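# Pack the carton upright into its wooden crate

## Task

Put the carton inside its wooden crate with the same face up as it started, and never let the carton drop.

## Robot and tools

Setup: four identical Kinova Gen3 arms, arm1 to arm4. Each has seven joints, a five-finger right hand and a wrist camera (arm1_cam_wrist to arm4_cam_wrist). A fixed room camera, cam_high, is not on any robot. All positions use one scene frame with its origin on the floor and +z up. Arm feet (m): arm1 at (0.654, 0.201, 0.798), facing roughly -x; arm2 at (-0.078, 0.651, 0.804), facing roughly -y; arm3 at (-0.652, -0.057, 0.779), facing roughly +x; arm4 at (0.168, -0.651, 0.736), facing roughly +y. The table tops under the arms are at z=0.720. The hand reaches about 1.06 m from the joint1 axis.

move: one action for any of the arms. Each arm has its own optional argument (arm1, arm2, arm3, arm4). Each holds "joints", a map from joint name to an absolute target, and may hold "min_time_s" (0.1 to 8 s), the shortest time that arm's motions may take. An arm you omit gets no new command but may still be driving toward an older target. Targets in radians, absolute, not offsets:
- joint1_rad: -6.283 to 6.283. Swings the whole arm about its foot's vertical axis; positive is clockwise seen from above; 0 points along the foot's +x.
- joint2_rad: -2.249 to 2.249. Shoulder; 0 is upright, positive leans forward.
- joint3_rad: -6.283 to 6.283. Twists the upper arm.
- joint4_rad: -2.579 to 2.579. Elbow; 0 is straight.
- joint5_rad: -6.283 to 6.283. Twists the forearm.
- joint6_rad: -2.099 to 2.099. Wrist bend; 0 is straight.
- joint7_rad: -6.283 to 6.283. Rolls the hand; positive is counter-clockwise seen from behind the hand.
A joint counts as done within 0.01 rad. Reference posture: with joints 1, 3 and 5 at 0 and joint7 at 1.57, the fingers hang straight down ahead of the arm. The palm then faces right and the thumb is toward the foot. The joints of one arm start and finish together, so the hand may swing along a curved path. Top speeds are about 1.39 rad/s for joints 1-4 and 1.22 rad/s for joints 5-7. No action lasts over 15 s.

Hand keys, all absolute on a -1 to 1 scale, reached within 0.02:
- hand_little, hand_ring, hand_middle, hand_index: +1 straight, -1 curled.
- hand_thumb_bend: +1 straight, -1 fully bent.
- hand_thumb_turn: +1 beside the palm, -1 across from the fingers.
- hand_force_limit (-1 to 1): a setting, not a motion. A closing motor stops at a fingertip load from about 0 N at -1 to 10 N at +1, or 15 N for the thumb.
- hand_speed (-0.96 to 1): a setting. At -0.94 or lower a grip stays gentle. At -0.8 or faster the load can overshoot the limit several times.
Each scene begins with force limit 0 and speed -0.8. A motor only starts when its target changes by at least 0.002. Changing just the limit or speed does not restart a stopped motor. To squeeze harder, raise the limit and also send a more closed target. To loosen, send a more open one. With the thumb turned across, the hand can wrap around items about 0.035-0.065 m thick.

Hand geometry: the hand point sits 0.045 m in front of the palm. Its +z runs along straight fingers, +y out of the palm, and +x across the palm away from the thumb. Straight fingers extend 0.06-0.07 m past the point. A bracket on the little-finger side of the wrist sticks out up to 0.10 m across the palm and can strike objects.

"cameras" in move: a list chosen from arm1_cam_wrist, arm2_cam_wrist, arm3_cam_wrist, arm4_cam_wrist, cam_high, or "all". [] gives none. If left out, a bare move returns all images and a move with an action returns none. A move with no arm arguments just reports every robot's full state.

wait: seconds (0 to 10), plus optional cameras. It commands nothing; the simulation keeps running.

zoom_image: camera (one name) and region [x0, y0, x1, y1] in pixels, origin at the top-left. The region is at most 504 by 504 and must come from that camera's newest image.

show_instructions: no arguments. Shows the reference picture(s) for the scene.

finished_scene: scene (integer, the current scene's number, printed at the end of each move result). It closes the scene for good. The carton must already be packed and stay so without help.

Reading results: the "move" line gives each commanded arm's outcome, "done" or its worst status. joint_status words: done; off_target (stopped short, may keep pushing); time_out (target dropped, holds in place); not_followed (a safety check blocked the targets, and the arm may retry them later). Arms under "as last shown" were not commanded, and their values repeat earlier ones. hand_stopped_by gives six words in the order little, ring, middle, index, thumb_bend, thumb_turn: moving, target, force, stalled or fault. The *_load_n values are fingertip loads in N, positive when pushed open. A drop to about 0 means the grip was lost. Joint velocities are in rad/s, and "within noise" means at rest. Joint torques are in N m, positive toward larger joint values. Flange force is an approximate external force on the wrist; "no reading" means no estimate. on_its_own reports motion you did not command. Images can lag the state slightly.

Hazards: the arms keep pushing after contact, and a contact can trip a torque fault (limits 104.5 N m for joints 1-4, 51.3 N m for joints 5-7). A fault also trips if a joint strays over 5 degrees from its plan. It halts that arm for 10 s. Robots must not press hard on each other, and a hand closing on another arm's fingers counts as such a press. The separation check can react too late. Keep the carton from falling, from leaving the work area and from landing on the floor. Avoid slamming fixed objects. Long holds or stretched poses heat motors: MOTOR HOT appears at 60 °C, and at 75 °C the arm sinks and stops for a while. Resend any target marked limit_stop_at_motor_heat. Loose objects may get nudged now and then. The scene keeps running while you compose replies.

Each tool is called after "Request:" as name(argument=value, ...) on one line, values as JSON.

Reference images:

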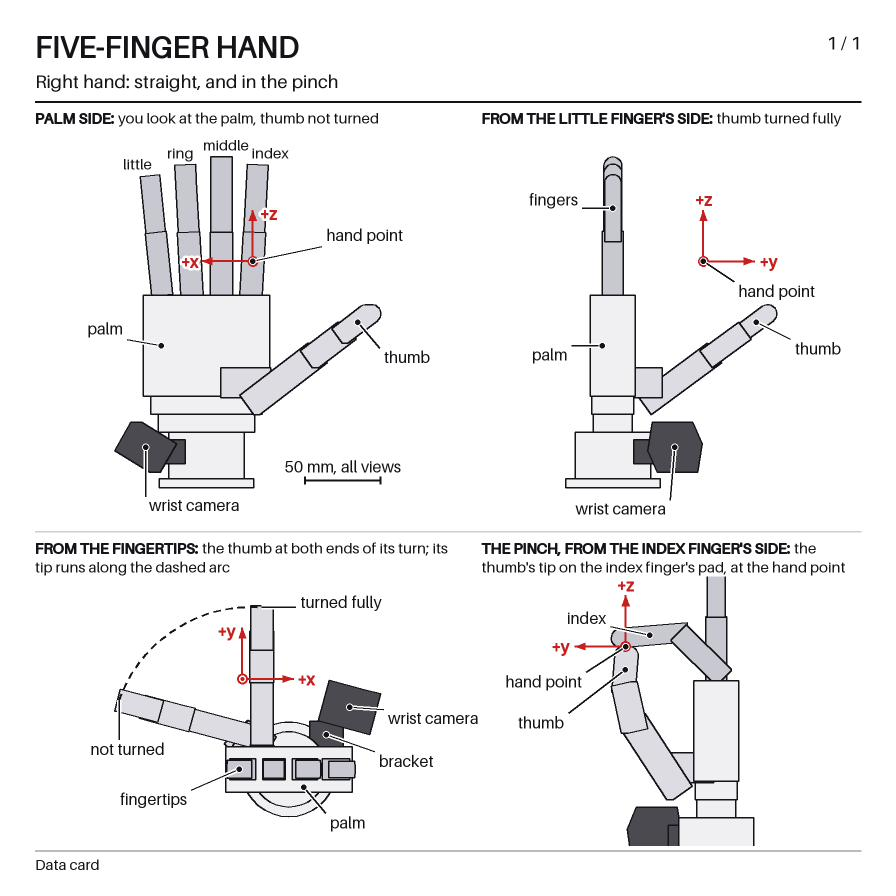

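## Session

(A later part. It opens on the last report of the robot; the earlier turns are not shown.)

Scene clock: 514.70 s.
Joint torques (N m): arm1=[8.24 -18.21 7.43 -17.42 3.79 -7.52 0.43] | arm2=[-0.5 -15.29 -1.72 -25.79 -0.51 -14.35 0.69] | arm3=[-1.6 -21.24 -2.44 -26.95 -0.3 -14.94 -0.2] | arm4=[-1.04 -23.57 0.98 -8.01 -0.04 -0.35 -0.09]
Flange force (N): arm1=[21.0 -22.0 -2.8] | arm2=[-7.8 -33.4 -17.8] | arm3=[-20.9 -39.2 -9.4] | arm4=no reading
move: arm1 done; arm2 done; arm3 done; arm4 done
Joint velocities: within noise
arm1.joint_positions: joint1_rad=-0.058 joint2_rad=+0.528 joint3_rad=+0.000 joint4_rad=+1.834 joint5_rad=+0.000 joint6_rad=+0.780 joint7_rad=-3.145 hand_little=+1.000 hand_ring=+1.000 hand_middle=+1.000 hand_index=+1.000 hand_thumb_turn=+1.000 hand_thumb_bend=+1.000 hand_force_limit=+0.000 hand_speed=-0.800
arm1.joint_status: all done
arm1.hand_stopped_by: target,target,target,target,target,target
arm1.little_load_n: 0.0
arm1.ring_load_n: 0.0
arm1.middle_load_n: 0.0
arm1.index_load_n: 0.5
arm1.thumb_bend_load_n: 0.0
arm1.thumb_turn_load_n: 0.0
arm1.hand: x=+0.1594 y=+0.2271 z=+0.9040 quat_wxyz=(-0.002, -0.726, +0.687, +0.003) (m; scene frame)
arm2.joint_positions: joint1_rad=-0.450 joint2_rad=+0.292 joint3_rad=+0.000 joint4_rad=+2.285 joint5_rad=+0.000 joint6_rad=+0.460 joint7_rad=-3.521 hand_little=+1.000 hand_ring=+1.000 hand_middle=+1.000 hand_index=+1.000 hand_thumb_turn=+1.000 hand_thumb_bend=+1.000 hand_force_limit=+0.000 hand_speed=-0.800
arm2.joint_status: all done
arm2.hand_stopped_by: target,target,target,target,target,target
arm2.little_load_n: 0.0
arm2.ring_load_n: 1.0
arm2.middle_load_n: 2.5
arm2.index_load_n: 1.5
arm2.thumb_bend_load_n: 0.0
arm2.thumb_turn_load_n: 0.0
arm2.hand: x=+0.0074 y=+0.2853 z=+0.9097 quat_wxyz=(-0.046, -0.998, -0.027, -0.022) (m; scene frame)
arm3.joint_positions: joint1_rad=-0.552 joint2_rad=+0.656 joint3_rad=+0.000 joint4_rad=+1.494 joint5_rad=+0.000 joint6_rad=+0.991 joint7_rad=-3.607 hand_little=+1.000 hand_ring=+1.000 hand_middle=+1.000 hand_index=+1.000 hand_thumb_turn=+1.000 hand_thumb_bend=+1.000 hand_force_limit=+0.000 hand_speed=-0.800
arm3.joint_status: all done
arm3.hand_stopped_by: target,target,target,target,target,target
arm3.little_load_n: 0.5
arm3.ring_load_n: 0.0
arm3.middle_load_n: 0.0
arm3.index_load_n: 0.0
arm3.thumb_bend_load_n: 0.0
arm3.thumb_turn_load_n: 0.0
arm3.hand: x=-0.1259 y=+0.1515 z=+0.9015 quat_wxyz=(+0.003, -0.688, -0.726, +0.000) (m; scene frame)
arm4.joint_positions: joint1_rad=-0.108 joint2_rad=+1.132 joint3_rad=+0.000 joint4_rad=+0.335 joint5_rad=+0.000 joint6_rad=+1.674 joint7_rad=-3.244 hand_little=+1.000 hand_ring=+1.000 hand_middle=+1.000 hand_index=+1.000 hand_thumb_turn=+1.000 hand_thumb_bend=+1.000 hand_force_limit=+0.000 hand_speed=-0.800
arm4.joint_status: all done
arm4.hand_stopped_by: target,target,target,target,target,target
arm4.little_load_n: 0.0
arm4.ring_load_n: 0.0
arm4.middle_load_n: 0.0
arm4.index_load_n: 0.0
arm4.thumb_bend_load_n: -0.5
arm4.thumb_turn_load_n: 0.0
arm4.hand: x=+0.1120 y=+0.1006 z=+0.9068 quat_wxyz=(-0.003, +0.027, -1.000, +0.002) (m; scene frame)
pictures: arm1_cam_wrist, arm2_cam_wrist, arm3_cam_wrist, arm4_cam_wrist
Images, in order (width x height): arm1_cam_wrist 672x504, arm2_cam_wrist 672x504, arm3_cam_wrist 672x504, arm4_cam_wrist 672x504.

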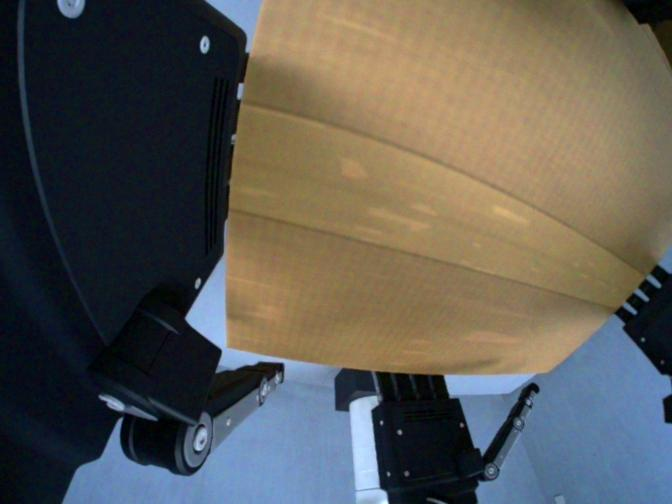

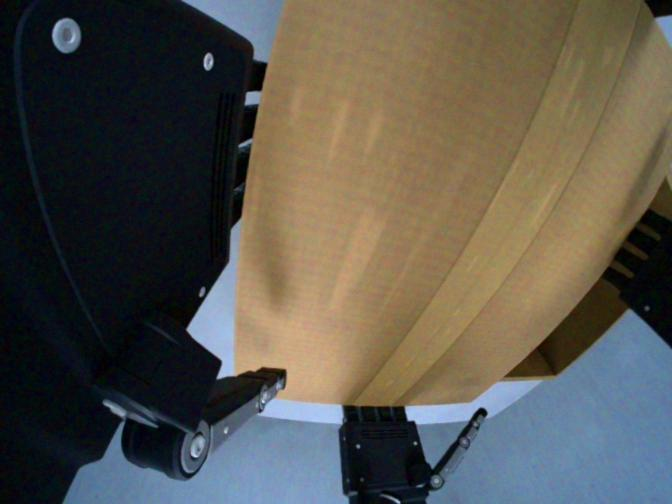

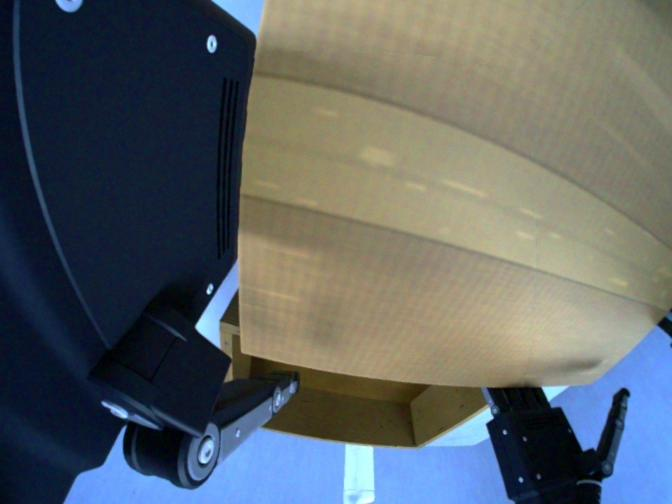

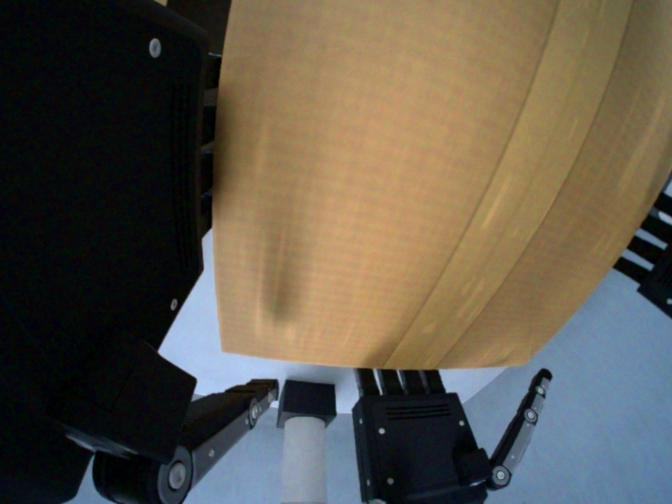

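Request:
move(arm1={"joints":{"joint1_rad":-0.10626,"joint2_rad":0.53236,"joint4_rad":1.82454,"joint6_rad":0.78469,"joint7_rad":-3.19375},"min_time_s":1.8}, arm2={"joints":{"joint1_rad":-0.41907,"joint2_rad":0.32444,"joint4_rad":2.22876,"joint6_rad":0.48367,"joint7_rad":-3.48963},"min_time_s":1.8}, arm3={"joints":{"joint1_rad":-0.51730,"joint2_rad":0.63370,"joint4_rad":1.53813,"joint6_rad":0.96976,"joint7_rad":-3.57278},"min_time_s":1.8}, arm4={"joints":{"joint1_rad":-0.11605,"joint2_rad":1.01985,"joint4_rad":0.57972,"joint6_rad":1.54202,"joint7_rad":-3.25171},"min_time_s":1.8}, cameras=[])

Request:
move(arm1={"joints":{"joint1_rad":-0.15364,"joint2_rad":0.53890,"joint4_rad":1.81171,"joint6_rad":0.79098,"joint7_rad":-3.24113},"min_time_s":1.8}, arm2={"joints":{"joint1_rad":-0.39101,"joint2_rad":0.35676,"joint4_rad":2.17078,"joint6_rad":0.50933,"joint7_rad":-3.46157},"min_time_s":1.8}, arm3={"joints":{"joint1_rad":-0.48166,"joint2_rad":0.61298,"joint4_rad":1.57844,"joint6_rad":0.95017,"joint7_rad":-3.53714},"min_time_s":1.8}, arm4={"joints":{"joint1_rad":-0.12470,"joint2_rad":0.94001,"joint4_rad":0.74846,"joint6_rad":1.45312,"joint7_rad":-3.26036},"min_time_s":1.8}, cameras=["arm1_cam_wrist","arm2_cam_wrist","arm3_cam_wrist","arm4_cam_wrist"])

Scene clock: 525.27 s.
Joint torques (N m): arm1=[4.32 -17.66 3.27 -20.88 2.05 -10.38 0.66] | arm2=[5.6 -12.26 5.57 -30.76 3.19 -19.29 0.91] | arm3=[3.24 -24.12 2 -18.77 2.16 -7.11 0.05] | arm4=[-1.03 -22.51 0.95 -8.03 -0.02 -0.36 -0.08]
Flange force (N): arm1=[11.4 -30.7 -8.3] | arm2=[6.8 -51.5 -40.2] | arm3=[-1.7 -22.1 4.8] | arm4=[-2.4 -4.8 -0.9]
move: arm1 done; arm2 done; arm3 done; arm4 done
Joint velocities: within noise
arm1.joint_positions: joint1_rad=-0.106 joint2_rad=+0.532 joint3_rad=+0.000 joint4_rad=+1.825 joint5_rad=+0.000 joint6_rad=+0.785 joint7_rad=-3.194 hand_little=+1.000 hand_ring=+1.000 hand_middle=+1.000 hand_index=+1.000 hand_thumb_turn=+1.000 hand_thumb_bend=+1.000 hand_force_limit=+0.000 hand_speed=-0.800
arm1.joint_status: all done
arm1.hand_stopped_by: target,target,target,target,target,target
arm1.little_load_n: 0.0
arm1.ring_load_n: 0.0
arm1.middle_load_n: 0.0
arm1.index_load_n: 0.5
arm1.thumb_bend_load_n: 0.0
arm1.thumb_turn_load_n: 0.0
arm1.hand: x=+0.1572 y=+0.2058 z=+0.9040 quat_wxyz=(-0.002, -0.726, +0.687, +0.003) (m; scene frame)
arm2.joint_positions: joint1_rad=-0.419 joint2_rad=+0.324 joint3_rad=+0.000 joint4_rad=+2.229 joint5_rad=+0.000 joint6_rad=+0.484 joint7_rad=-3.490 hand_little=+1.000 hand_ring=+1.000 hand_middle=+1.000 hand_index=+1.000 hand_thumb_turn=+1.000 hand_thumb_bend=+1.000 hand_force_limit=+0.000 hand_speed=-0.800
arm2.joint_status: all done
arm2.hand_stopped_by: target,target,target,target,target,target
arm2.little_load_n: 0.0
arm2.ring_load_n: 1.0
arm2.middle_load_n: 3.0
arm2.index_load_n: 2.5
arm2.thumb_bend_load_n: 0.0
arm2.thumb_turn_load_n: 0.0
arm2.hand: x=+0.0054 y=+0.2641 z=+0.9098 quat_wxyz=(-0.047, -0.998, -0.027, -0.021) (m; scene frame)
arm3.joint_positions: joint1_rad=-0.517 joint2_rad=+0.634 joint3_rad=+0.000 joint4_rad=+1.538 joint5_rad=+0.000 joint6_rad=+0.970 joint7_rad=-3.573 hand_little=+1.000 hand_ring=+1.000 hand_middle=+1.000 hand_index=+1.000 hand_thumb_turn=+1.000 hand_thumb_bend=+1.000 hand_force_limit=+0.000 hand_speed=-0.800
arm3.joint_status: all done
arm3.hand_stopped_by: target,target,target,target,target,target
arm3.little_load_n: 0.0
arm3.ring_load_n: 0.0
arm3.middle_load_n: 0.0
arm3.index_load_n: 0.0
arm3.thumb_bend_load_n: -0.5
arm3.thumb_turn_load_n: 0.0
arm3.hand: x=-0.1280 y=+0.1302 z=+0.9014 quat_wxyz=(+0.003, -0.688, -0.726, +0.000) (m; scene frame)
arm4.joint_positions: joint1_rad=-0.116 joint2_rad=+1.020 joint3_rad=+0.000 joint4_rad=+0.580 joint5_rad=+0.000 joint6_rad=+1.542 joint7_rad=-3.252 hand_little=+1.000 hand_ring=+1.000 hand_middle=+1.000 hand_index=+1.000 hand_thumb_turn=+1.000 hand_thumb_bend=+1.000 hand_force_limit=+0.000 hand_speed=-0.800
arm4.joint_status: all done
arm4.hand_stopped_by: target,target,target,target,target,target
arm4.little_load_n: 0.0
arm4.ring_load_n: 0.0
arm4.middle_load_n: 0.0
arm4.index_load_n: 0.0
arm4.thumb_bend_load_n: 0.0
arm4.thumb_turn_load_n: 0.0
arm4.hand: x=+0.1097 y=+0.0793 z=+0.9069 quat_wxyz=(-0.003, +0.027, -1.000, +0.002) (m; scene frame)
pictures: none
No camera images: "cameras" was empty.

Scene clock: 527.37 s.
Joint torques (N m): arm1=[5.04 -17.66 4.04 -20.37 2.45 -10.02 0.65] | arm2=[4.88 -12.56 4.71 -30.57 2.74 -19.27 0.93] | arm3=[2.69 -24.23 1.47 -18.39 1.82 -6.6 0.1] | arm4=[-1.05 -21.66 0.97 -7.94 -0.05 -0.34 -0.1]
Flange force (N): arm1=[11.4 -30.5 -8.0] | arm2=[5.2 -50.3 -39.5] | arm3=[-1.1 -20.3 6.4] | arm4=[-2.5 -3.5 -1.2]
move: arm1 done; arm2 done; arm3 done; arm4 done
Joint velocities: within noise
arm1.joint_positions: joint1_rad=-0.154 joint2_rad=+0.539 joint3_rad=+0.000 joint4_rad=+1.812 joint5_rad=+0.000 joint6_rad=+0.791 joint7_rad=-3.241 hand_little=+1.000 hand_ring=+1.000 hand_middle=+1.000 hand_index=+1.000 hand_thumb_turn=+1.000 hand_thumb_bend=+1.000 hand_force_limit=+0.000 hand_speed=-0.800
arm1.joint_status: all done
arm1.hand_stopped_by: target,target,target,target,target,target
arm1.little_load_n: 0.0
arm1.ring_load_n: 0.0
arm1.middle_load_n: 0.5
arm1.index_load_n: 0.5
arm1.thumb_bend_load_n: 0.0
arm1.thumb_turn_load_n: 0.0
arm1.hand: x=+0.1550 y=+0.1846 z=+0.9040 quat_wxyz=(-0.002, -0.726, +0.687, +0.003) (m; scene frame)
arm2.joint_positions: joint1_rad=-0.391 joint2_rad=+0.357 joint3_rad=+0.000 joint4_rad=+2.171 joint5_rad=+0.000 joint6_rad=+0.509 joint7_rad=-3.462 hand_little=+1.000 hand_ring=+1.000 hand_middle=+1.000 hand_index=+1.000 hand_thumb_turn=+1.000 hand_thumb_bend=+1.000 hand_force_limit=+0.000 hand_speed=-0.800
arm2.joint_status: all done
arm2.hand_stopped_by: target,target,target,target,target,target
arm2.little_load_n: 0.0
arm2.ring_load_n: 1.5
arm2.middle_load_n: 3.0
arm2.index_load_n: 2.0
arm2.thumb_bend_load_n: 0.0
arm2.thumb_turn_load_n: 0.0
arm2.hand: x=+0.0033 y=+0.2430 z=+0.9099 quat_wxyz=(-0.048, -0.998, -0.027, -0.019) (m; scene frame)
arm3.joint_positions: joint1_rad=-0.482 joint2_rad=+0.613 joint3_rad=+0.000 joint4_rad=+1.578 joint5_rad=+0.000 joint6_rad=+0.950 joint7_rad=-3.537 hand_little=+1.000 hand_ring=+1.000 hand_middle=+1.000 hand_index=+1.000 hand_thumb_turn=+1.000 hand_thumb_bend=+1.000 hand_force_limit=+0.000 hand_speed=-0.800
arm3.joint_status: all done
arm3.hand_stopped_by: target,target,target,target,target,target
arm3.little_load_n: 0.0
arm3.ring_load_n: 0.0
arm3.middle_load_n: 0.0
arm3.index_load_n: 0.0
arm3.thumb_bend_load_n: -0.5
arm3.thumb_turn_load_n: 0.0
arm3.hand: x=-0.1302 y=+0.1090 z=+0.9014 quat_wxyz=(+0.003, -0.688, -0.726, +0.000) (m; scene frame)
arm4.joint_positions: joint1_rad=-0.125 joint2_rad=+0.940 joint3_rad=+0.000 joint4_rad=+0.748 joint5_rad=+0.000 joint6_rad=+1.453 joint7_rad=-3.260 hand_little=+1.000 hand_ring=+1.000 hand_middle=+1.000 hand_index=+1.000 hand_thumb_turn=+1.000 hand_thumb_bend=+1.000 hand_force_limit=+0.000 hand_speed=-0.800
arm4.joint_status: all done
arm4.hand_stopped_by: target,target,target,target,target,target
arm4.little_load_n: 0.0
arm4.ring_load_n: 0.0
arm4.middle_load_n: 0.0
arm4.index_load_n: 0.0
arm4.thumb_bend_load_n: 0.0
arm4.thumb_turn_load_n: 0.0
arm4.hand: x=+0.1075 y=+0.0581 z=+0.9070 quat_wxyz=(-0.003, +0.027, -1.000, +0.002) (m; scene frame)
pictures: arm1_cam_wrist, arm2_cam_wrist, arm3_cam_wrist, arm4_cam_wrist
Images, in order (width x height): arm1_cam_wrist 672x504, arm2_cam_wrist 672x504, arm3_cam_wrist 672x504, arm4_cam_wrist 672x504.

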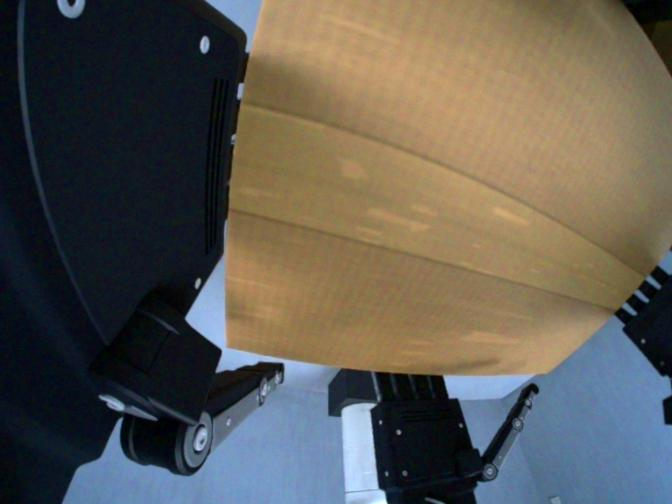

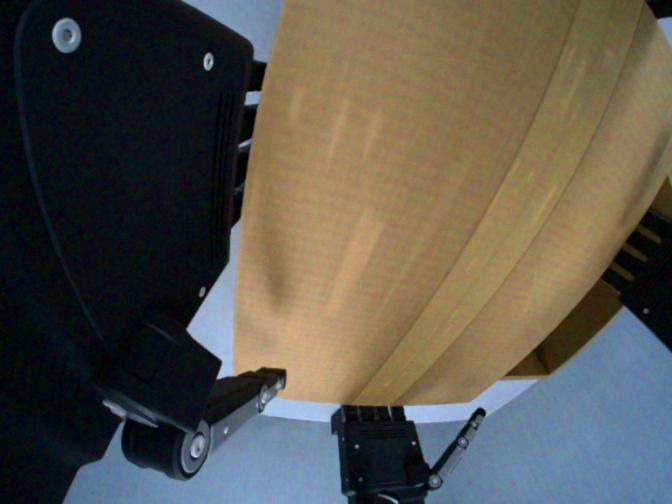

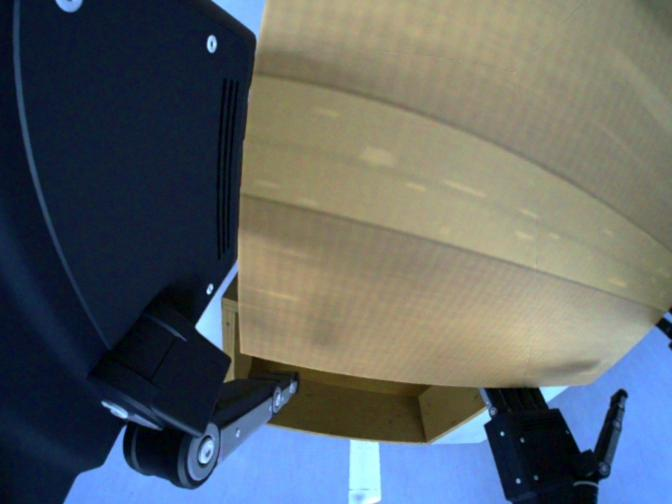

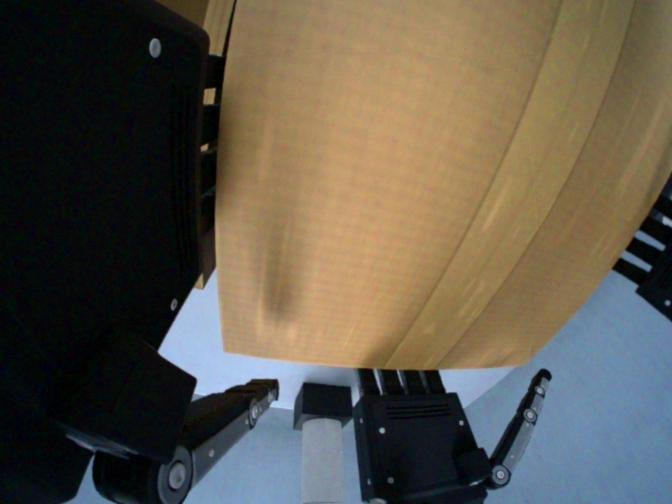

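Request:
move(arm1={"joints":{"joint1_rad":-0.15232,"joint2_rad":0.52288,"joint4_rad":1.77272,"joint6_rad":0.84599,"joint7_rad":-3.23981},"min_time_s":2.2}, arm2={"joints":{"joint1_rad":-0.38652,"joint2_rad":0.32926,"joint4_rad":2.13432,"joint6_rad":0.57329,"joint7_rad":-3.45708},"min_time_s":2.2}, arm3={"joints":{"joint1_rad":-0.47707,"joint2_rad":0.60294,"joint4_rad":1.53650,"joint6_rad":1.00215,"joint7_rad":-3.53255},"min_time_s":2.2}, arm4={"joints":{"joint1_rad":-0.12332,"joint2_rad":0.96286,"joint4_rad":0.64983,"joint6_rad":1.52890,"joint7_rad":-3.25898},"min_time_s":2.2}, cameras=["arm1_cam_wrist","arm2_cam_wrist","arm3_cam_wrist","arm4_cam_wrist"])

Request:
move(arm1={"joints":{"joint1_rad":-0.16406,"joint2_rad":0.48693,"joint4_rad":1.73972,"joint6_rad":0.91494,"joint7_rad":-3.27075},"min_time_s":2}, arm2={"joints":{"joint1_rad":-0.39116,"joint2_rad":0.28416,"joint4_rad":2.09146,"joint6_rad":0.66125,"joint7_rad":-3.48092},"min_time_s":2}, arm3={"joints":{"joint1_rad":-0.48150,"joint2_rad":0.57481,"joint4_rad":1.50001,"joint6_rad":1.06677,"joint7_rad":-3.55618},"min_time_s":2}, arm4={"joints":{"joint1_rad":-0.12854,"joint2_rad":0.95223,"joint4_rad":0.59528,"joint6_rad":1.59408,"joint7_rad":-3.28340},"min_time_s":2}, cameras=["arm1_cam_wrist","arm2_cam_wrist","arm3_cam_wrist","arm4_cam_wrist"])

Scene clock: 539.10 s.
Joint torques (N m): arm1=[-3.21 -37.3 -4.08 -45.1 -1.82 -21.12 0.26] | arm2=[8.76 -41.26 9.71 -52.45 5.91 -25.76 0.95] | arm3=[12.75 -47.37 11.86 -51.64 7.88 -23.44 -0.14] | arm4=[-1.2 -48.1 1.73 -46.42 0.61 -29.22 -0.29]
Flange force (N): arm1=[-9.4 -59.5 23.3] | arm2=[10.5 -67.3 32.5] | arm3=[0.4 -74.2 36.7] | arm4=[-10.1 -93.2 25.7]
move: arm1 done; arm2 done; arm3 done; arm4 done
Joint velocities: within noise
arm1.joint_positions: joint1_rad=-0.152 joint2_rad=+0.523 joint3_rad=+0.000 joint4_rad=+1.776 joint5_rad=+0.000 joint6_rad=+0.846 joint7_rad=-3.240 hand_little=+1.000 hand_ring=+1.000 hand_middle=+1.000 hand_index=+1.000 hand_thumb_turn=+1.000 hand_thumb_bend=+1.000 hand_force_limit=+0.000 hand_speed=-0.800
arm1.joint_status: all done
arm1.hand_stopped_by: target,target,target,target,target,target
arm1.little_load_n: 0.0
arm1.ring_load_n: 0.5
arm1.middle_load_n: 1.0
arm1.index_load_n: 0.5
arm1.thumb_bend_load_n: 0.0
arm1.thumb_turn_load_n: 0.0
arm1.hand: x=+0.1508 y=+0.1846 z=+0.9191 quat_wxyz=(-0.001, -0.726, +0.687, +0.002) (m; scene frame)
arm2.joint_positions: joint1_rad=-0.387 joint2_rad=+0.329 joint3_rad=+0.000 joint4_rad=+2.135 joint5_rad=+0.000 joint6_rad=+0.573 joint7_rad=-3.457 hand_little=+1.000 hand_ring=+1.000 hand_middle=+1.000 hand_index=+1.000 hand_thumb_turn=+1.000 hand_thumb_bend=+1.000 hand_force_limit=+0.000 hand_speed=-0.800
arm2.joint_status: all done
arm2.hand_stopped_by: target,target,target,target,target,target
arm2.little_load_n: 0.0
arm2.ring_load_n: 3.0
arm2.middle_load_n: 4.0
arm2.index_load_n: 3.0
arm2.thumb_bend_load_n: 0.0
arm2.thumb_turn_load_n: 0.0
arm2.hand: x=+0.0034 y=+0.2382 z=+0.9256 quat_wxyz=(-0.047, -0.998, -0.027, -0.019) (m; scene frame)
arm3.joint_positions: joint1_rad=-0.477 joint2_rad=+0.603 joint3_rad=+0.000 joint4_rad=+1.537 joint5_rad=+0.000 joint6_rad=+1.002 joint7_rad=-3.533 hand_little=+1.000 hand_ring=+1.000 hand_middle=+1.000 hand_index=+1.000 hand_thumb_turn=+1.000 hand_thumb_bend=+1.000 hand_force_limit=+0.000 hand_speed=-0.800
arm3.joint_status: all done
arm3.hand_stopped_by: target,target,target,target,target,target
arm3.little_load_n: 0.5
arm3.ring_load_n: 1.0
arm3.middle_load_n: 0.5
arm3.index_load_n: 0.5
arm3.thumb_bend_load_n: 0.0
arm3.thumb_turn_load_n: 0.0
arm3.hand: x=-0.1245 y=+0.1092 z=+0.9170 quat_wxyz=(+0.003, -0.688, -0.726, +0.000) (m; scene frame)
arm4.joint_positions: joint1_rad=-0.123 joint2_rad=+0.963 joint3_rad=+0.000 joint4_rad=+0.650 joint5_rad=+0.000 joint6_rad=+1.529 joint7_rad=-3.259 hand_little=+1.000 hand_ring=+1.000 hand_middle=+1.000 hand_index=+1.000 hand_thumb_turn=+1.000 hand_thumb_bend=+1.000 hand_force_limit=+0.000 hand_speed=-0.800
arm4.joint_status: all done
arm4.hand_stopped_by: target,target,target,target,target,target
arm4.little_load_n: 1.5
arm4.ring_load_n: 1.0
arm4.middle_load_n: 1.0
arm4.index_load_n: 1.0
arm4.thumb_bend_load_n: 0.0
arm4.thumb_turn_load_n: 0.0
arm4.hand: x=+0.1070 y=+0.0656 z=+0.9228 quat_wxyz=(-0.003, +0.027, -1.000, +0.002) (m; scene frame)
pictures: arm1_cam_wrist, arm2_cam_wrist, arm3_cam_wrist, arm4_cam_wrist
Images, in order (width x height): arm1_cam_wrist 672x504, arm2_cam_wrist 672x504, arm3_cam_wrist 672x504, arm4_cam_wrist 672x504.

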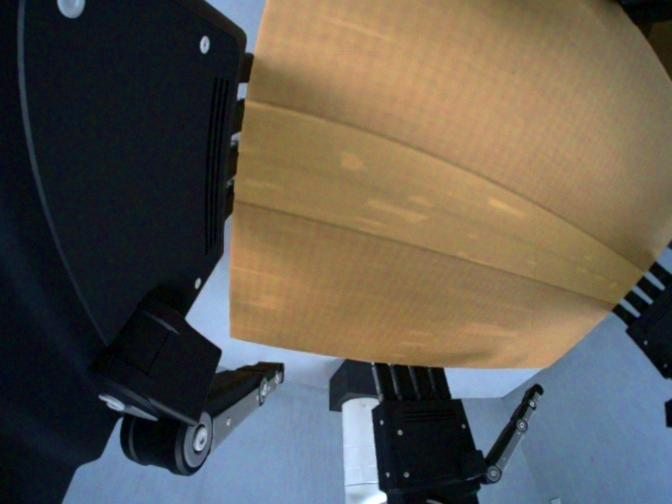

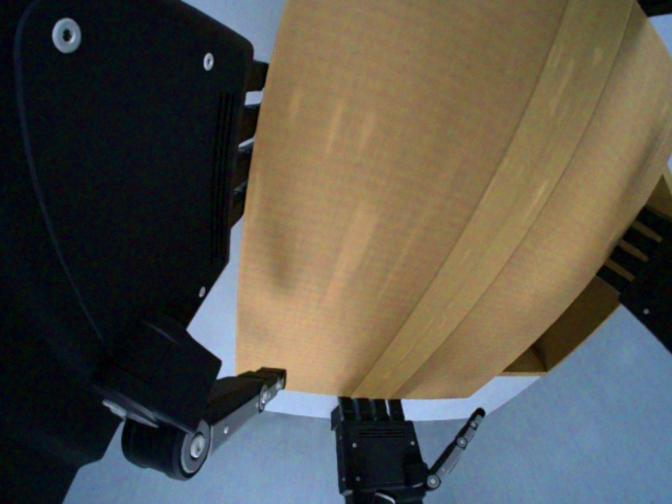

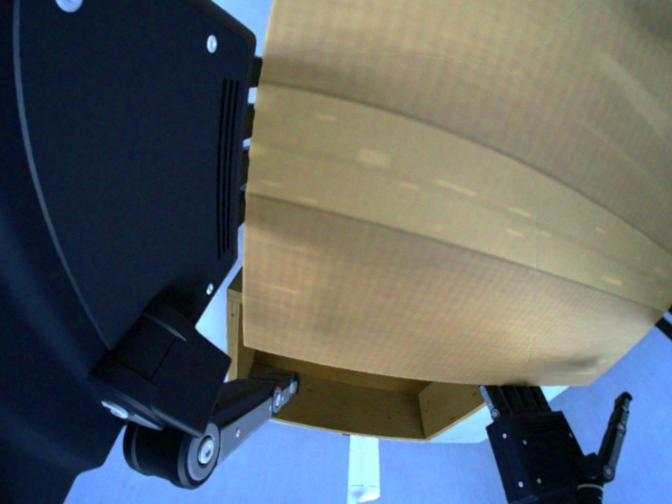

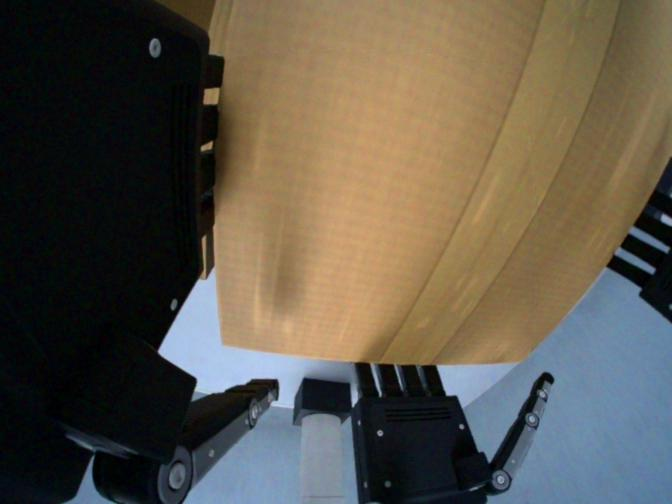

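Scene clock: 541.40 s.
Joint torques (N m): arm1=[-3.1 -35.51 -3.97 -45.1 -1.93 -21.46 0.22] | arm2=[9.88 -39.61 10.49 -52.38 7.17 -25.48 0.89] | arm3=[14.82 -45.72 13.4 -51.59 9.19 -23.86 -0.18] | arm4=[-0.22 -46.54 2.44 -46.01 1.14 -30.4 -0.29]
Flange force (N): arm1=[-11.3 -60.0 22.6] | arm2=[11.1 -67.7 32.8] | arm3=[1.9 -76.4 36.6] | arm4=[-11.3 -97.3 26.8]
move: arm1 done; arm2 done; arm3 done; arm4 done
TORQUE WARNING: arm4's joint6_rad reached its warning level (29.4 N m). A warning alone does not stop the arm.
Joint velocities: within noise
arm1.joint_positions: joint1_rad=-0.164 joint2_rad=+0.487 joint3_rad=+0.000 joint4_rad=+1.743 joint5_rad=+0.000 joint6_rad=+0.915 joint7_rad=-3.271 hand_little=+1.000 hand_ring=+1.000 hand_middle=+1.000 hand_index=+1.000 hand_thumb_turn=+1.000 hand_thumb_bend=+1.000 hand_force_limit=+0.000 hand_speed=-0.800
arm1.joint_status: all done
arm1.hand_stopped_by: target,target,target,target,target,target
arm1.little_load_n: 0.5
arm1.ring_load_n: 0.5
arm1.middle_load_n: 0.5
arm1.index_load_n: 0.5
arm1.thumb_bend_load_n: 0.0
arm1.thumb_turn_load_n: 0.0
arm1.hand: x=+0.1513 y=+0.1804 z=+0.9432 quat_wxyz=(-0.001, -0.720, +0.694, +0.002) (m; scene frame)
arm2.joint_positions: joint1_rad=-0.391 joint2_rad=+0.284 joint3_rad=+0.000 joint4_rad=+2.094 joint5_rad=+0.000 joint6_rad=+0.661 joint7_rad=-3.481 hand_little=+1.000 hand_ring=+1.000 hand_middle=+1.000 hand_index=+1.000 hand_thumb_turn=+1.000 hand_thumb_bend=+1.000 hand_force_limit=+0.000 hand_speed=-0.800
arm2.joint_status: all done
arm2.hand_stopped_by: target,target,target,target,target,target
arm2.little_load_n: 0.0
arm2.ring_load_n: 3.5
arm2.middle_load_n: 4.5
arm2.index_load_n: 3.0
arm2.thumb_bend_load_n: 0.0
arm2.thumb_turn_load_n: 0.0
arm2.hand: x=+0.0045 y=+0.2371 z=+0.9492 quat_wxyz=(-0.046, -0.999, -0.017, -0.019) (m; scene frame)
arm3.joint_positions: joint1_rad=-0.481 joint2_rad=+0.575 joint3_rad=+0.000 joint4_rad=+1.502 joint5_rad=+0.000 joint6_rad=+1.067 joint7_rad=-3.556 hand_little=+1.000 hand_ring=+1.000 hand_middle=+1.000 hand_index=+1.000 hand_thumb_turn=+1.000 hand_thumb_bend=+1.000 hand_force_limit=+0.000 hand_speed=-0.800
arm3.joint_status: all done
arm3.hand_stopped_by: target,target,target,target,target,target
arm3.little_load_n: 0.5
arm3.ring_load_n: 1.0
arm3.middle_load_n: 0.5
arm3.index_load_n: 0.5
arm3.thumb_bend_load_n: 0.0
arm3.thumb_turn_load_n: 0.5
arm3.hand: x=-0.1257 y=+0.1099 z=+0.9408 quat_wxyz=(+0.004, -0.695, -0.719, +0.001) (m; scene frame)
arm4.joint_positions: joint1_rad=-0.129 joint2_rad=+0.952 joint3_rad=+0.000 joint4_rad=+0.595 joint5_rad=+0.000 joint6_rad=+1.594 joint7_rad=-3.283 hand_little=+1.000 hand_ring=+1.000 hand_middle=+1.000 hand_index=+1.000 hand_thumb_turn=+1.000 hand_thumb_bend=+1.000 hand_force_limit=+0.000 hand_speed=-0.800
arm4.joint_status: all done
arm4.hand_stopped_by: target,target,target,target,target,target
arm4.little_load_n: 1.0
arm4.ring_load_n: 1.0
arm4.middle_load_n: 1.0
arm4.index_load_n: 1.0
arm4.thumb_bend_load_n: 0.0
arm4.thumb_turn_load_n: 0.0
arm4.hand: x=+0.1051 y=+0.0624 z=+0.9470 quat_wxyz=(-0.003, +0.017, -1.000, +0.002) (m; scene frame)
pictures: arm1_cam_wrist, arm2_cam_wrist, arm3_cam_wrist, arm4_cam_wrist
Images, in order (width x height): arm1_cam_wrist 672x504, arm2_cam_wrist 672x504, arm3_cam_wrist 672x504, arm4_cam_wrist 672x504.

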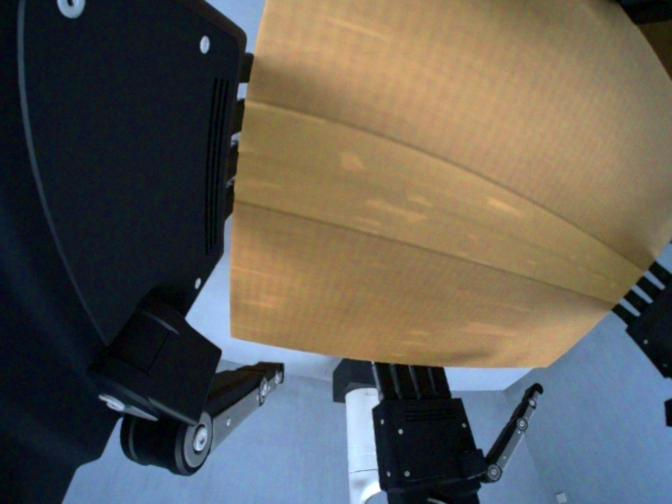

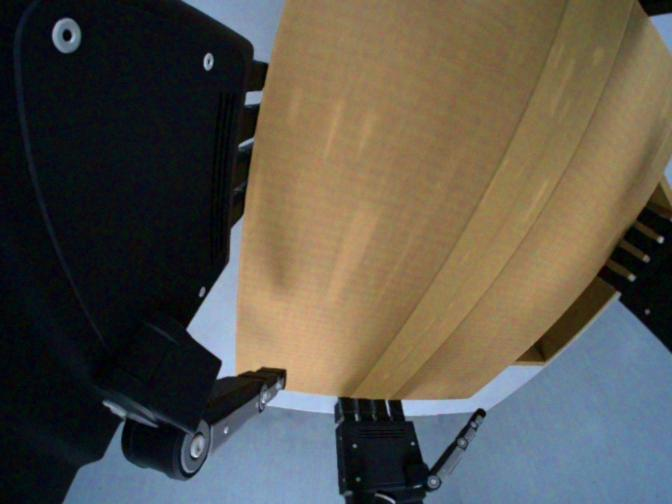

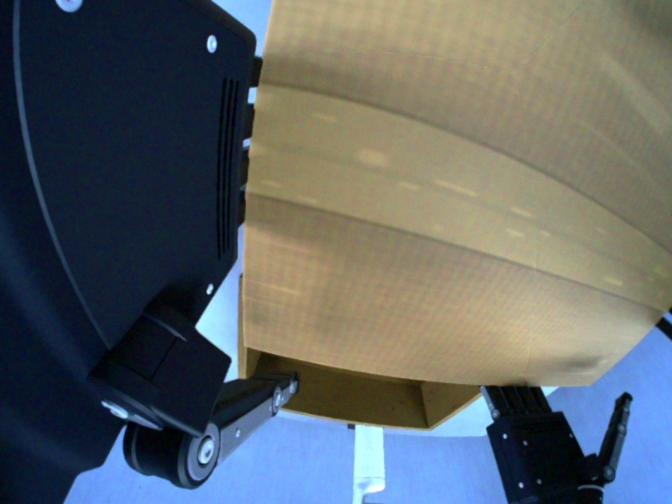

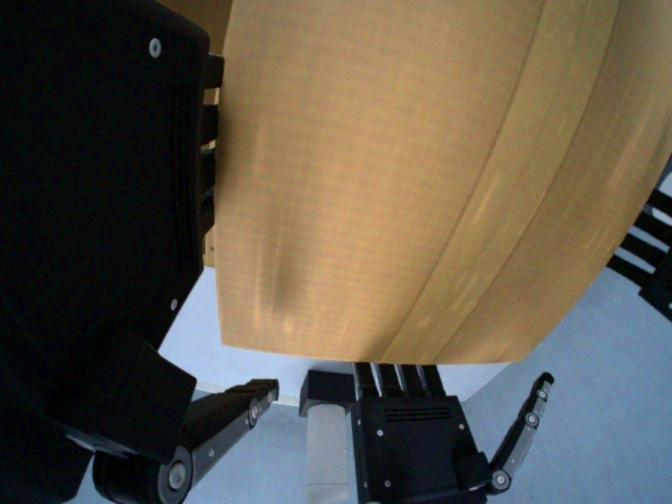

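Request:
move(arm1={"joints":{"joint1_rad":-0.18314,"joint2_rad":0.44192,"joint4_rad":1.68237,"joint6_rad":1.01730,"joint7_rad":-3.31601},"min_time_s":2}, arm2={"joints":{"joint1_rad":-0.39549,"joint2_rad":0.23066,"joint4_rad":2.01851,"joint6_rad":0.78770,"joint7_rad":-3.51143},"min_time_s":2}, arm3={"joints":{"joint1_rad":-0.48499,"joint2_rad":0.53837,"joint4_rad":1.44102,"joint6_rad":1.16220,"joint7_rad":-3.58585},"min_time_s":2}, arm4={"joints":{"joint1_rad":-0.13629,"joint2_rad":0.94372,"joint4_rad":0.50179,"joint6_rad":1.69608,"joint7_rad":-3.31733},"min_time_s":2}, cameras=["arm1_cam_wrist","arm4_cam_wrist"])

Request:
move(arm1={"joints":{"joint1_rad":-0.20438,"joint2_rad":0.40615,"joint4_rad":1.61357,"joint6_rad":1.12187,"joint7_rad":-3.36168},"min_time_s":2}, arm2={"joints":{"joint1_rad":-0.39687,"joint2_rad":0.19171,"joint4_rad":1.93423,"joint6_rad":0.91093,"joint7_rad":-3.53724},"min_time_s":2}, arm3={"joints":{"joint1_rad":-0.48531,"joint2_rad":0.50680,"joint4_rad":1.37558,"joint6_rad":1.25921,"joint7_rad":-3.61060},"min_time_s":2}, arm4={"joints":{"joint1_rad":-0.14467,"joint2_rad":0.94817,"joint4_rad":0.37911,"joint6_rad":1.81431,"joint7_rad":-3.35014},"min_time_s":2}, cameras=["arm1_cam_wrist","arm2_cam_wrist","arm3_cam_wrist","arm4_cam_wrist","cam_high"])

Scene clock: 555.13 s.
Joint torques (N m): arm1=[-2.77 -33.13 -3.55 -45.15 -1.94 -21.98 0.19] | arm2=[11.41 -37.52 11.61 -52.37 9.12 -25.3 0.85] | arm3=[17.42 -43.16 15.48 -51.6 11.34 -24.63 -0.16] | arm4=[0.76 -43.24 2.98 -44.5 1.68 -32.07 -0.27]
Flange force (N): arm1=[-13.6 -61.5 22.3] | arm2=[11.9 -68.9 33.3] | arm3=[3.3 -80.9 36.5] | arm4=no reading
move: arm1 done; arm2 done; arm3 done; arm4 done
TORQUE WARNING: arm4's joint6_rad reached its warning level (29.4 N m). A warning alone does not stop the arm.
Joint velocities: within noise
arm1.joint_positions: joint1_rad=-0.183 joint2_rad=+0.442 joint3_rad=+0.000 joint4_rad=+1.685 joint5_rad=+0.000 joint6_rad=+1.017 joint7_rad=-3.316 hand_little=+1.000 hand_ring=+1.000 hand_middle=+1.000 hand_index=+1.000 hand_thumb_turn=+1.000 hand_thumb_bend=+1.000 hand_force_limit=+0.000 hand_speed=-0.800
arm1.joint_status: all done
arm1.hand_stopped_by: target,target,target,target,target,target
arm1.little_load_n: 0.5
arm1.ring_load_n: 0.5
arm1.middle_load_n: 1.0
arm1.index_load_n: 1.0
arm1.thumb_bend_load_n: 0.0
arm1.thumb_turn_load_n: 0.0
arm1.hand: x=+0.1517 y=+0.1732 z=+0.9782 quat_wxyz=(-0.001, -0.711, +0.704, +0.002) (m; scene frame)
arm2.joint_positions: joint1_rad=-0.395 joint2_rad=+0.231 joint3_rad=+0.000 joint4_rad=+2.022 joint5_rad=+0.000 joint6_rad=+0.788 joint7_rad=-3.511 hand_little=+1.000 hand_ring=+1.000 hand_middle=+1.000 hand_index=+1.000 hand_thumb_turn=+1.000 hand_thumb_bend=+1.000 hand_force_limit=+0.000 hand_speed=-0.800
arm2.joint_status: all done
arm2.hand_stopped_by: target,target,target,target,target,target
arm2.little_load_n: 0.0
arm2.ring_load_n: 3.0
arm2.middle_load_n: 4.0
arm2.index_load_n: 3.0
arm2.thumb_bend_load_n: -0.5
arm2.thumb_turn_load_n: 0.0
arm2.hand: x=+0.0060 y=+0.2343 z=+0.9834 quat_wxyz=(-0.045, -0.999, -0.004, -0.020) (m; scene frame)
arm3.joint_positions: joint1_rad=-0.485 joint2_rad=+0.538 joint3_rad=+0.000 joint4_rad=+1.444 joint5_rad=+0.000 joint6_rad=+1.162 joint7_rad=-3.586 hand_little=+1.000 hand_ring=+1.000 hand_middle=+1.000 hand_index=+1.000 hand_thumb_turn=+1.000 hand_thumb_bend=+1.000 hand_force_limit=+0.000 hand_speed=-0.800
arm3.joint_status: all done
arm3.hand_stopped_by: target,target,target,target,target,target
arm3.little_load_n: 1.0
arm3.ring_load_n: 1.0
arm3.middle_load_n: 0.5
arm3.index_load_n: 0.5
arm3.thumb_bend_load_n: 0.0
arm3.thumb_turn_load_n: 0.0
arm3.hand: x=-0.1274 y=+0.1096 z=+0.9753 quat_wxyz=(+0.004, -0.704, -0.710, +0.001) (m; scene frame)
arm4.joint_positions: joint1_rad=-0.136 joint2_rad=+0.944 joint3_rad=+0.000 joint4_rad=+0.502 joint5_rad=+0.000 joint6_rad=+1.696 joint7_rad=-3.317 hand_little=+1.000 hand_ring=+1.000 hand_middle=+1.000 hand_index=+1.000 hand_thumb_turn=+1.000 hand_thumb_bend=+1.000 hand_force_limit=+0.000 hand_speed=-0.800
arm4.joint_status: all done
arm4.hand_stopped_by: target,target,target,target,target,target
arm4.little_load_n: 1.5
arm4.ring_load_n: 1.5
arm4.middle_load_n: 1.0
arm4.index_load_n: 1.0
arm4.thumb_bend_load_n: 0.0
arm4.thumb_turn_load_n: 0.0
arm4.hand: x=+0.1022 y=+0.0566 z=+0.9819 quat_wxyz=(-0.003, +0.004, -1.000, +0.002) (m; scene frame)
pictures: arm1_cam_wrist, arm4_cam_wrist
Images, in order (width x height): arm1_cam_wrist 672x504, arm4_cam_wrist 672x504.

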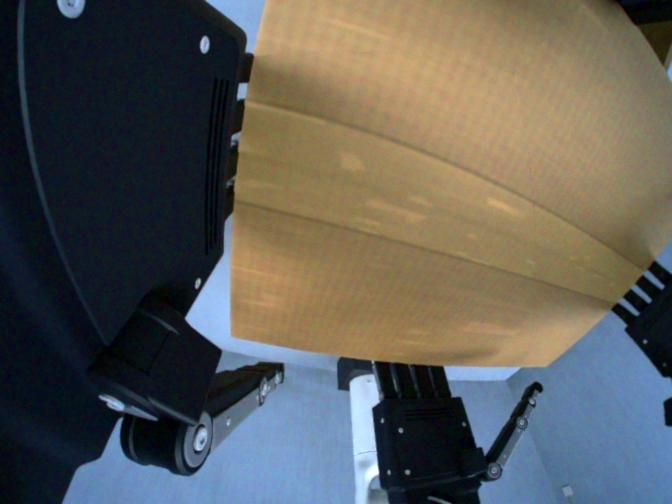

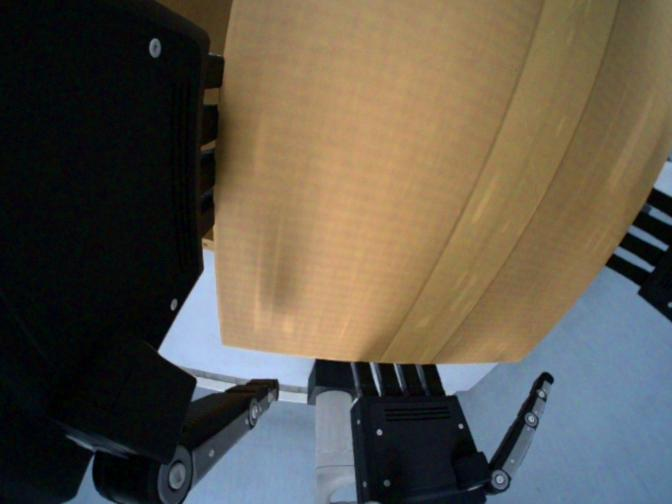

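Scene clock: 557.43 s.
Joint torques (N m): arm1=[-2.07 -30.92 -2.84 -45.13 -1.6 -22.74 0.18] | arm2=[12.67 -35.47 12.5 -52.39 10.82 -25.57 0.85] | arm3=[20.11 -40.97 17.42 -51.63 13.41 -25.54 -0.09] | arm4=[1.54 -39.76 3.37 -42.19 2.2 -34.12 -0.27]
Flange force (N): arm1=[-15.4 -63.4 22.2] | arm2=[12.0 -71.1 32.8] | arm3=[5.1 -85.8 37.4] | arm4=no reading
move: arm1 done; arm2 done; arm3 done; arm4 done
TORQUE WARNING: arm4's joint6_rad reached its warning level (29.4 N m). A warning alone does not stop the arm.
Joint velocities: within noise
arm1.joint_positions: joint1_rad=-0.204 joint2_rad=+0.406 joint3_rad=+0.000 joint4_rad=+1.616 joint5_rad=+0.000 joint6_rad=+1.122 joint7_rad=-3.362 hand_little=+1.000 hand_ring=+1.000 hand_middle=+1.000 hand_index=+1.000 hand_thumb_turn=+1.000 hand_thumb_bend=+1.000 hand_force_limit=+0.000 hand_speed=-0.800
arm1.joint_status: all done
arm1.hand_stopped_by: target,target,target,target,target,target
arm1.little_load_n: 0.5
arm1.ring_load_n: 1.0
arm1.middle_load_n: 0.5
arm1.index_load_n: 1.0
arm1.thumb_bend_load_n: 0.0
arm1.thumb_turn_load_n: 0.0
arm1.hand: x=+0.1517 y=+0.1648 z=+1.0133 quat_wxyz=(-0.001, -0.702, +0.712, +0.002) (m; scene frame)
arm2.joint_positions: joint1_rad=-0.397 joint2_rad=+0.192 joint3_rad=+0.000 joint4_rad=+1.939 joint5_rad=+0.000 joint6_rad=+0.911 joint7_rad=-3.537 hand_little=+1.000 hand_ring=+1.000 hand_middle=+1.000 hand_index=+1.000 hand_thumb_turn=+1.000 hand_thumb_bend=+1.000 hand_force_limit=+0.000 hand_speed=-0.800
arm2.joint_status: all done
arm2.hand_stopped_by: target,target,target,target,target,target
arm2.little_load_n: 0.5
arm2.ring_load_n: 3.0
arm2.middle_load_n: 4.0
arm2.index_load_n: 3.0
arm2.thumb_bend_load_n: 0.0
arm2.thumb_turn_load_n: 0.0
arm2.hand: x=+0.0070 y=+0.2297 z=+1.0177 quat_wxyz=(-0.044, -0.999, +0.008, -0.020) (m; scene frame)
arm3.joint_positions: joint1_rad=-0.485 joint2_rad=+0.507 joint3_rad=+0.000 joint4_rad=+1.380 joint5_rad=+0.000 joint6_rad=+1.259 joint7_rad=-3.611 hand_little=+1.000 hand_ring=+1.000 hand_middle=+1.000 hand_index=+1.000 hand_thumb_turn=+1.000 hand_thumb_bend=+1.000 hand_force_limit=+0.000 hand_speed=-0.800
arm3.joint_status: all done
arm3.hand_stopped_by: target,target,target,target,target,target
arm3.little_load_n: 1.0
arm3.ring_load_n: 1.0
arm3.middle_load_n: 1.0
arm3.index_load_n: 1.0
arm3.thumb_bend_load_n: 0.0
arm3.thumb_turn_load_n: -0.5
arm3.hand: x=-0.1291 y=+0.1076 z=+1.0100 quat_wxyz=(+0.004, -0.712, -0.702, +0.002) (m; scene frame)
arm4.joint_positions: joint1_rad=-0.145 joint2_rad=+0.948 joint3_rad=+0.000 joint4_rad=+0.379 joint5_rad=+0.000 joint6_rad=+1.814 joint7_rad=-3.350 hand_little=+1.000 hand_ring=+1.000 hand_middle=+1.000 hand_index=+1.000 hand_thumb_turn=+1.000 hand_thumb_bend=+1.000 hand_force_limit=+0.000 hand_speed=-0.800
arm4.joint_status: all done
arm4.hand_stopped_by: target,target,target,target,target,target
arm4.little_load_n: 1.5
arm4.ring_load_n: 1.5
arm4.middle_load_n: 1.0
arm4.index_load_n: 1.0
arm4.thumb_bend_load_n: 0.0
arm4.thumb_turn_load_n: 0.0
arm4.hand: x=+0.0991 y=+0.0495 z=+1.0169 quat_wxyz=(-0.003, -0.008, -1.000, +0.001) (m; scene frame)
pictures: arm1_cam_wrist, arm2_cam_wrist, arm3_cam_wrist, arm4_cam_wrist, cam_high
Images, in order (width x height): arm1_cam_wrist 672x504, arm2_cam_wrist 672x504, arm3_cam_wrist 672x504, arm4_cam_wrist 672x504, cam_high 896x504.

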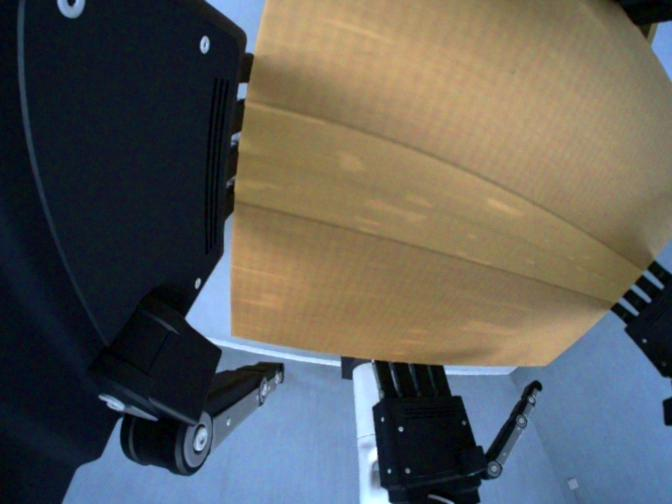

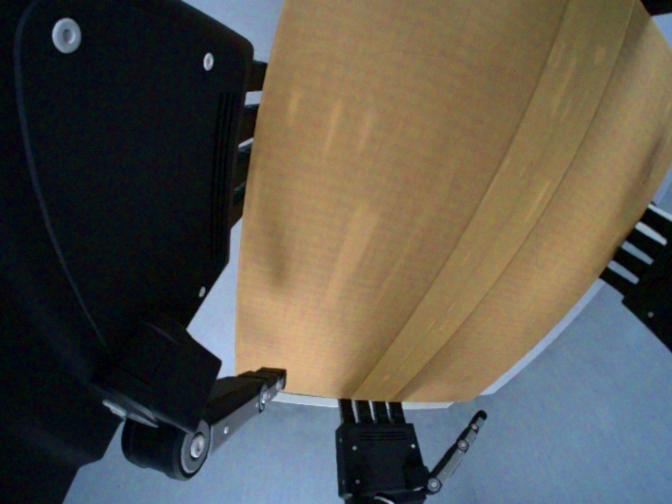

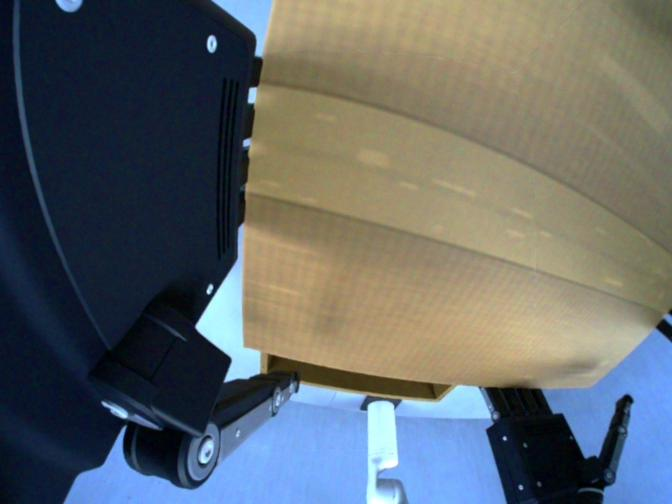

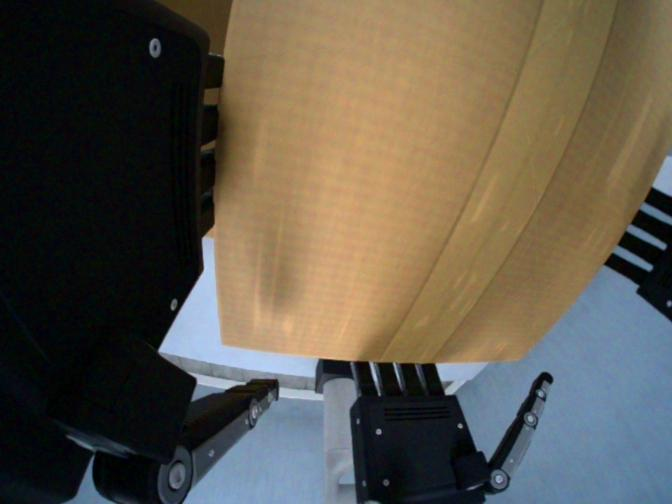

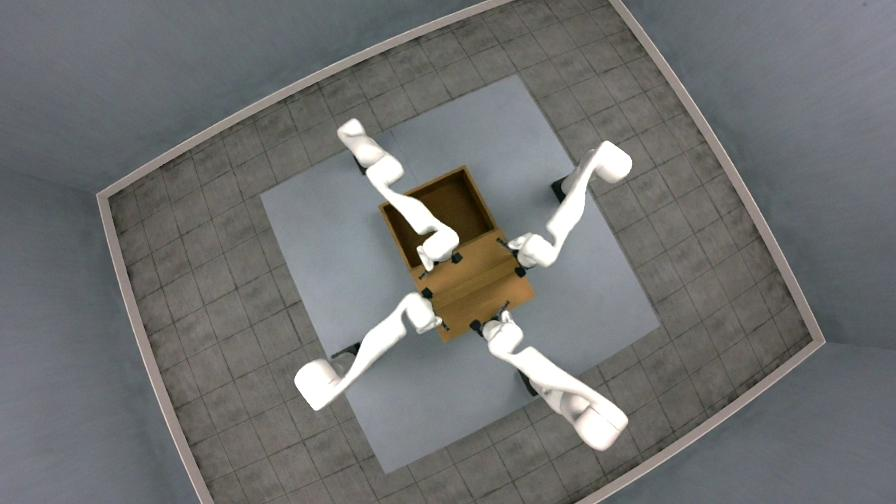

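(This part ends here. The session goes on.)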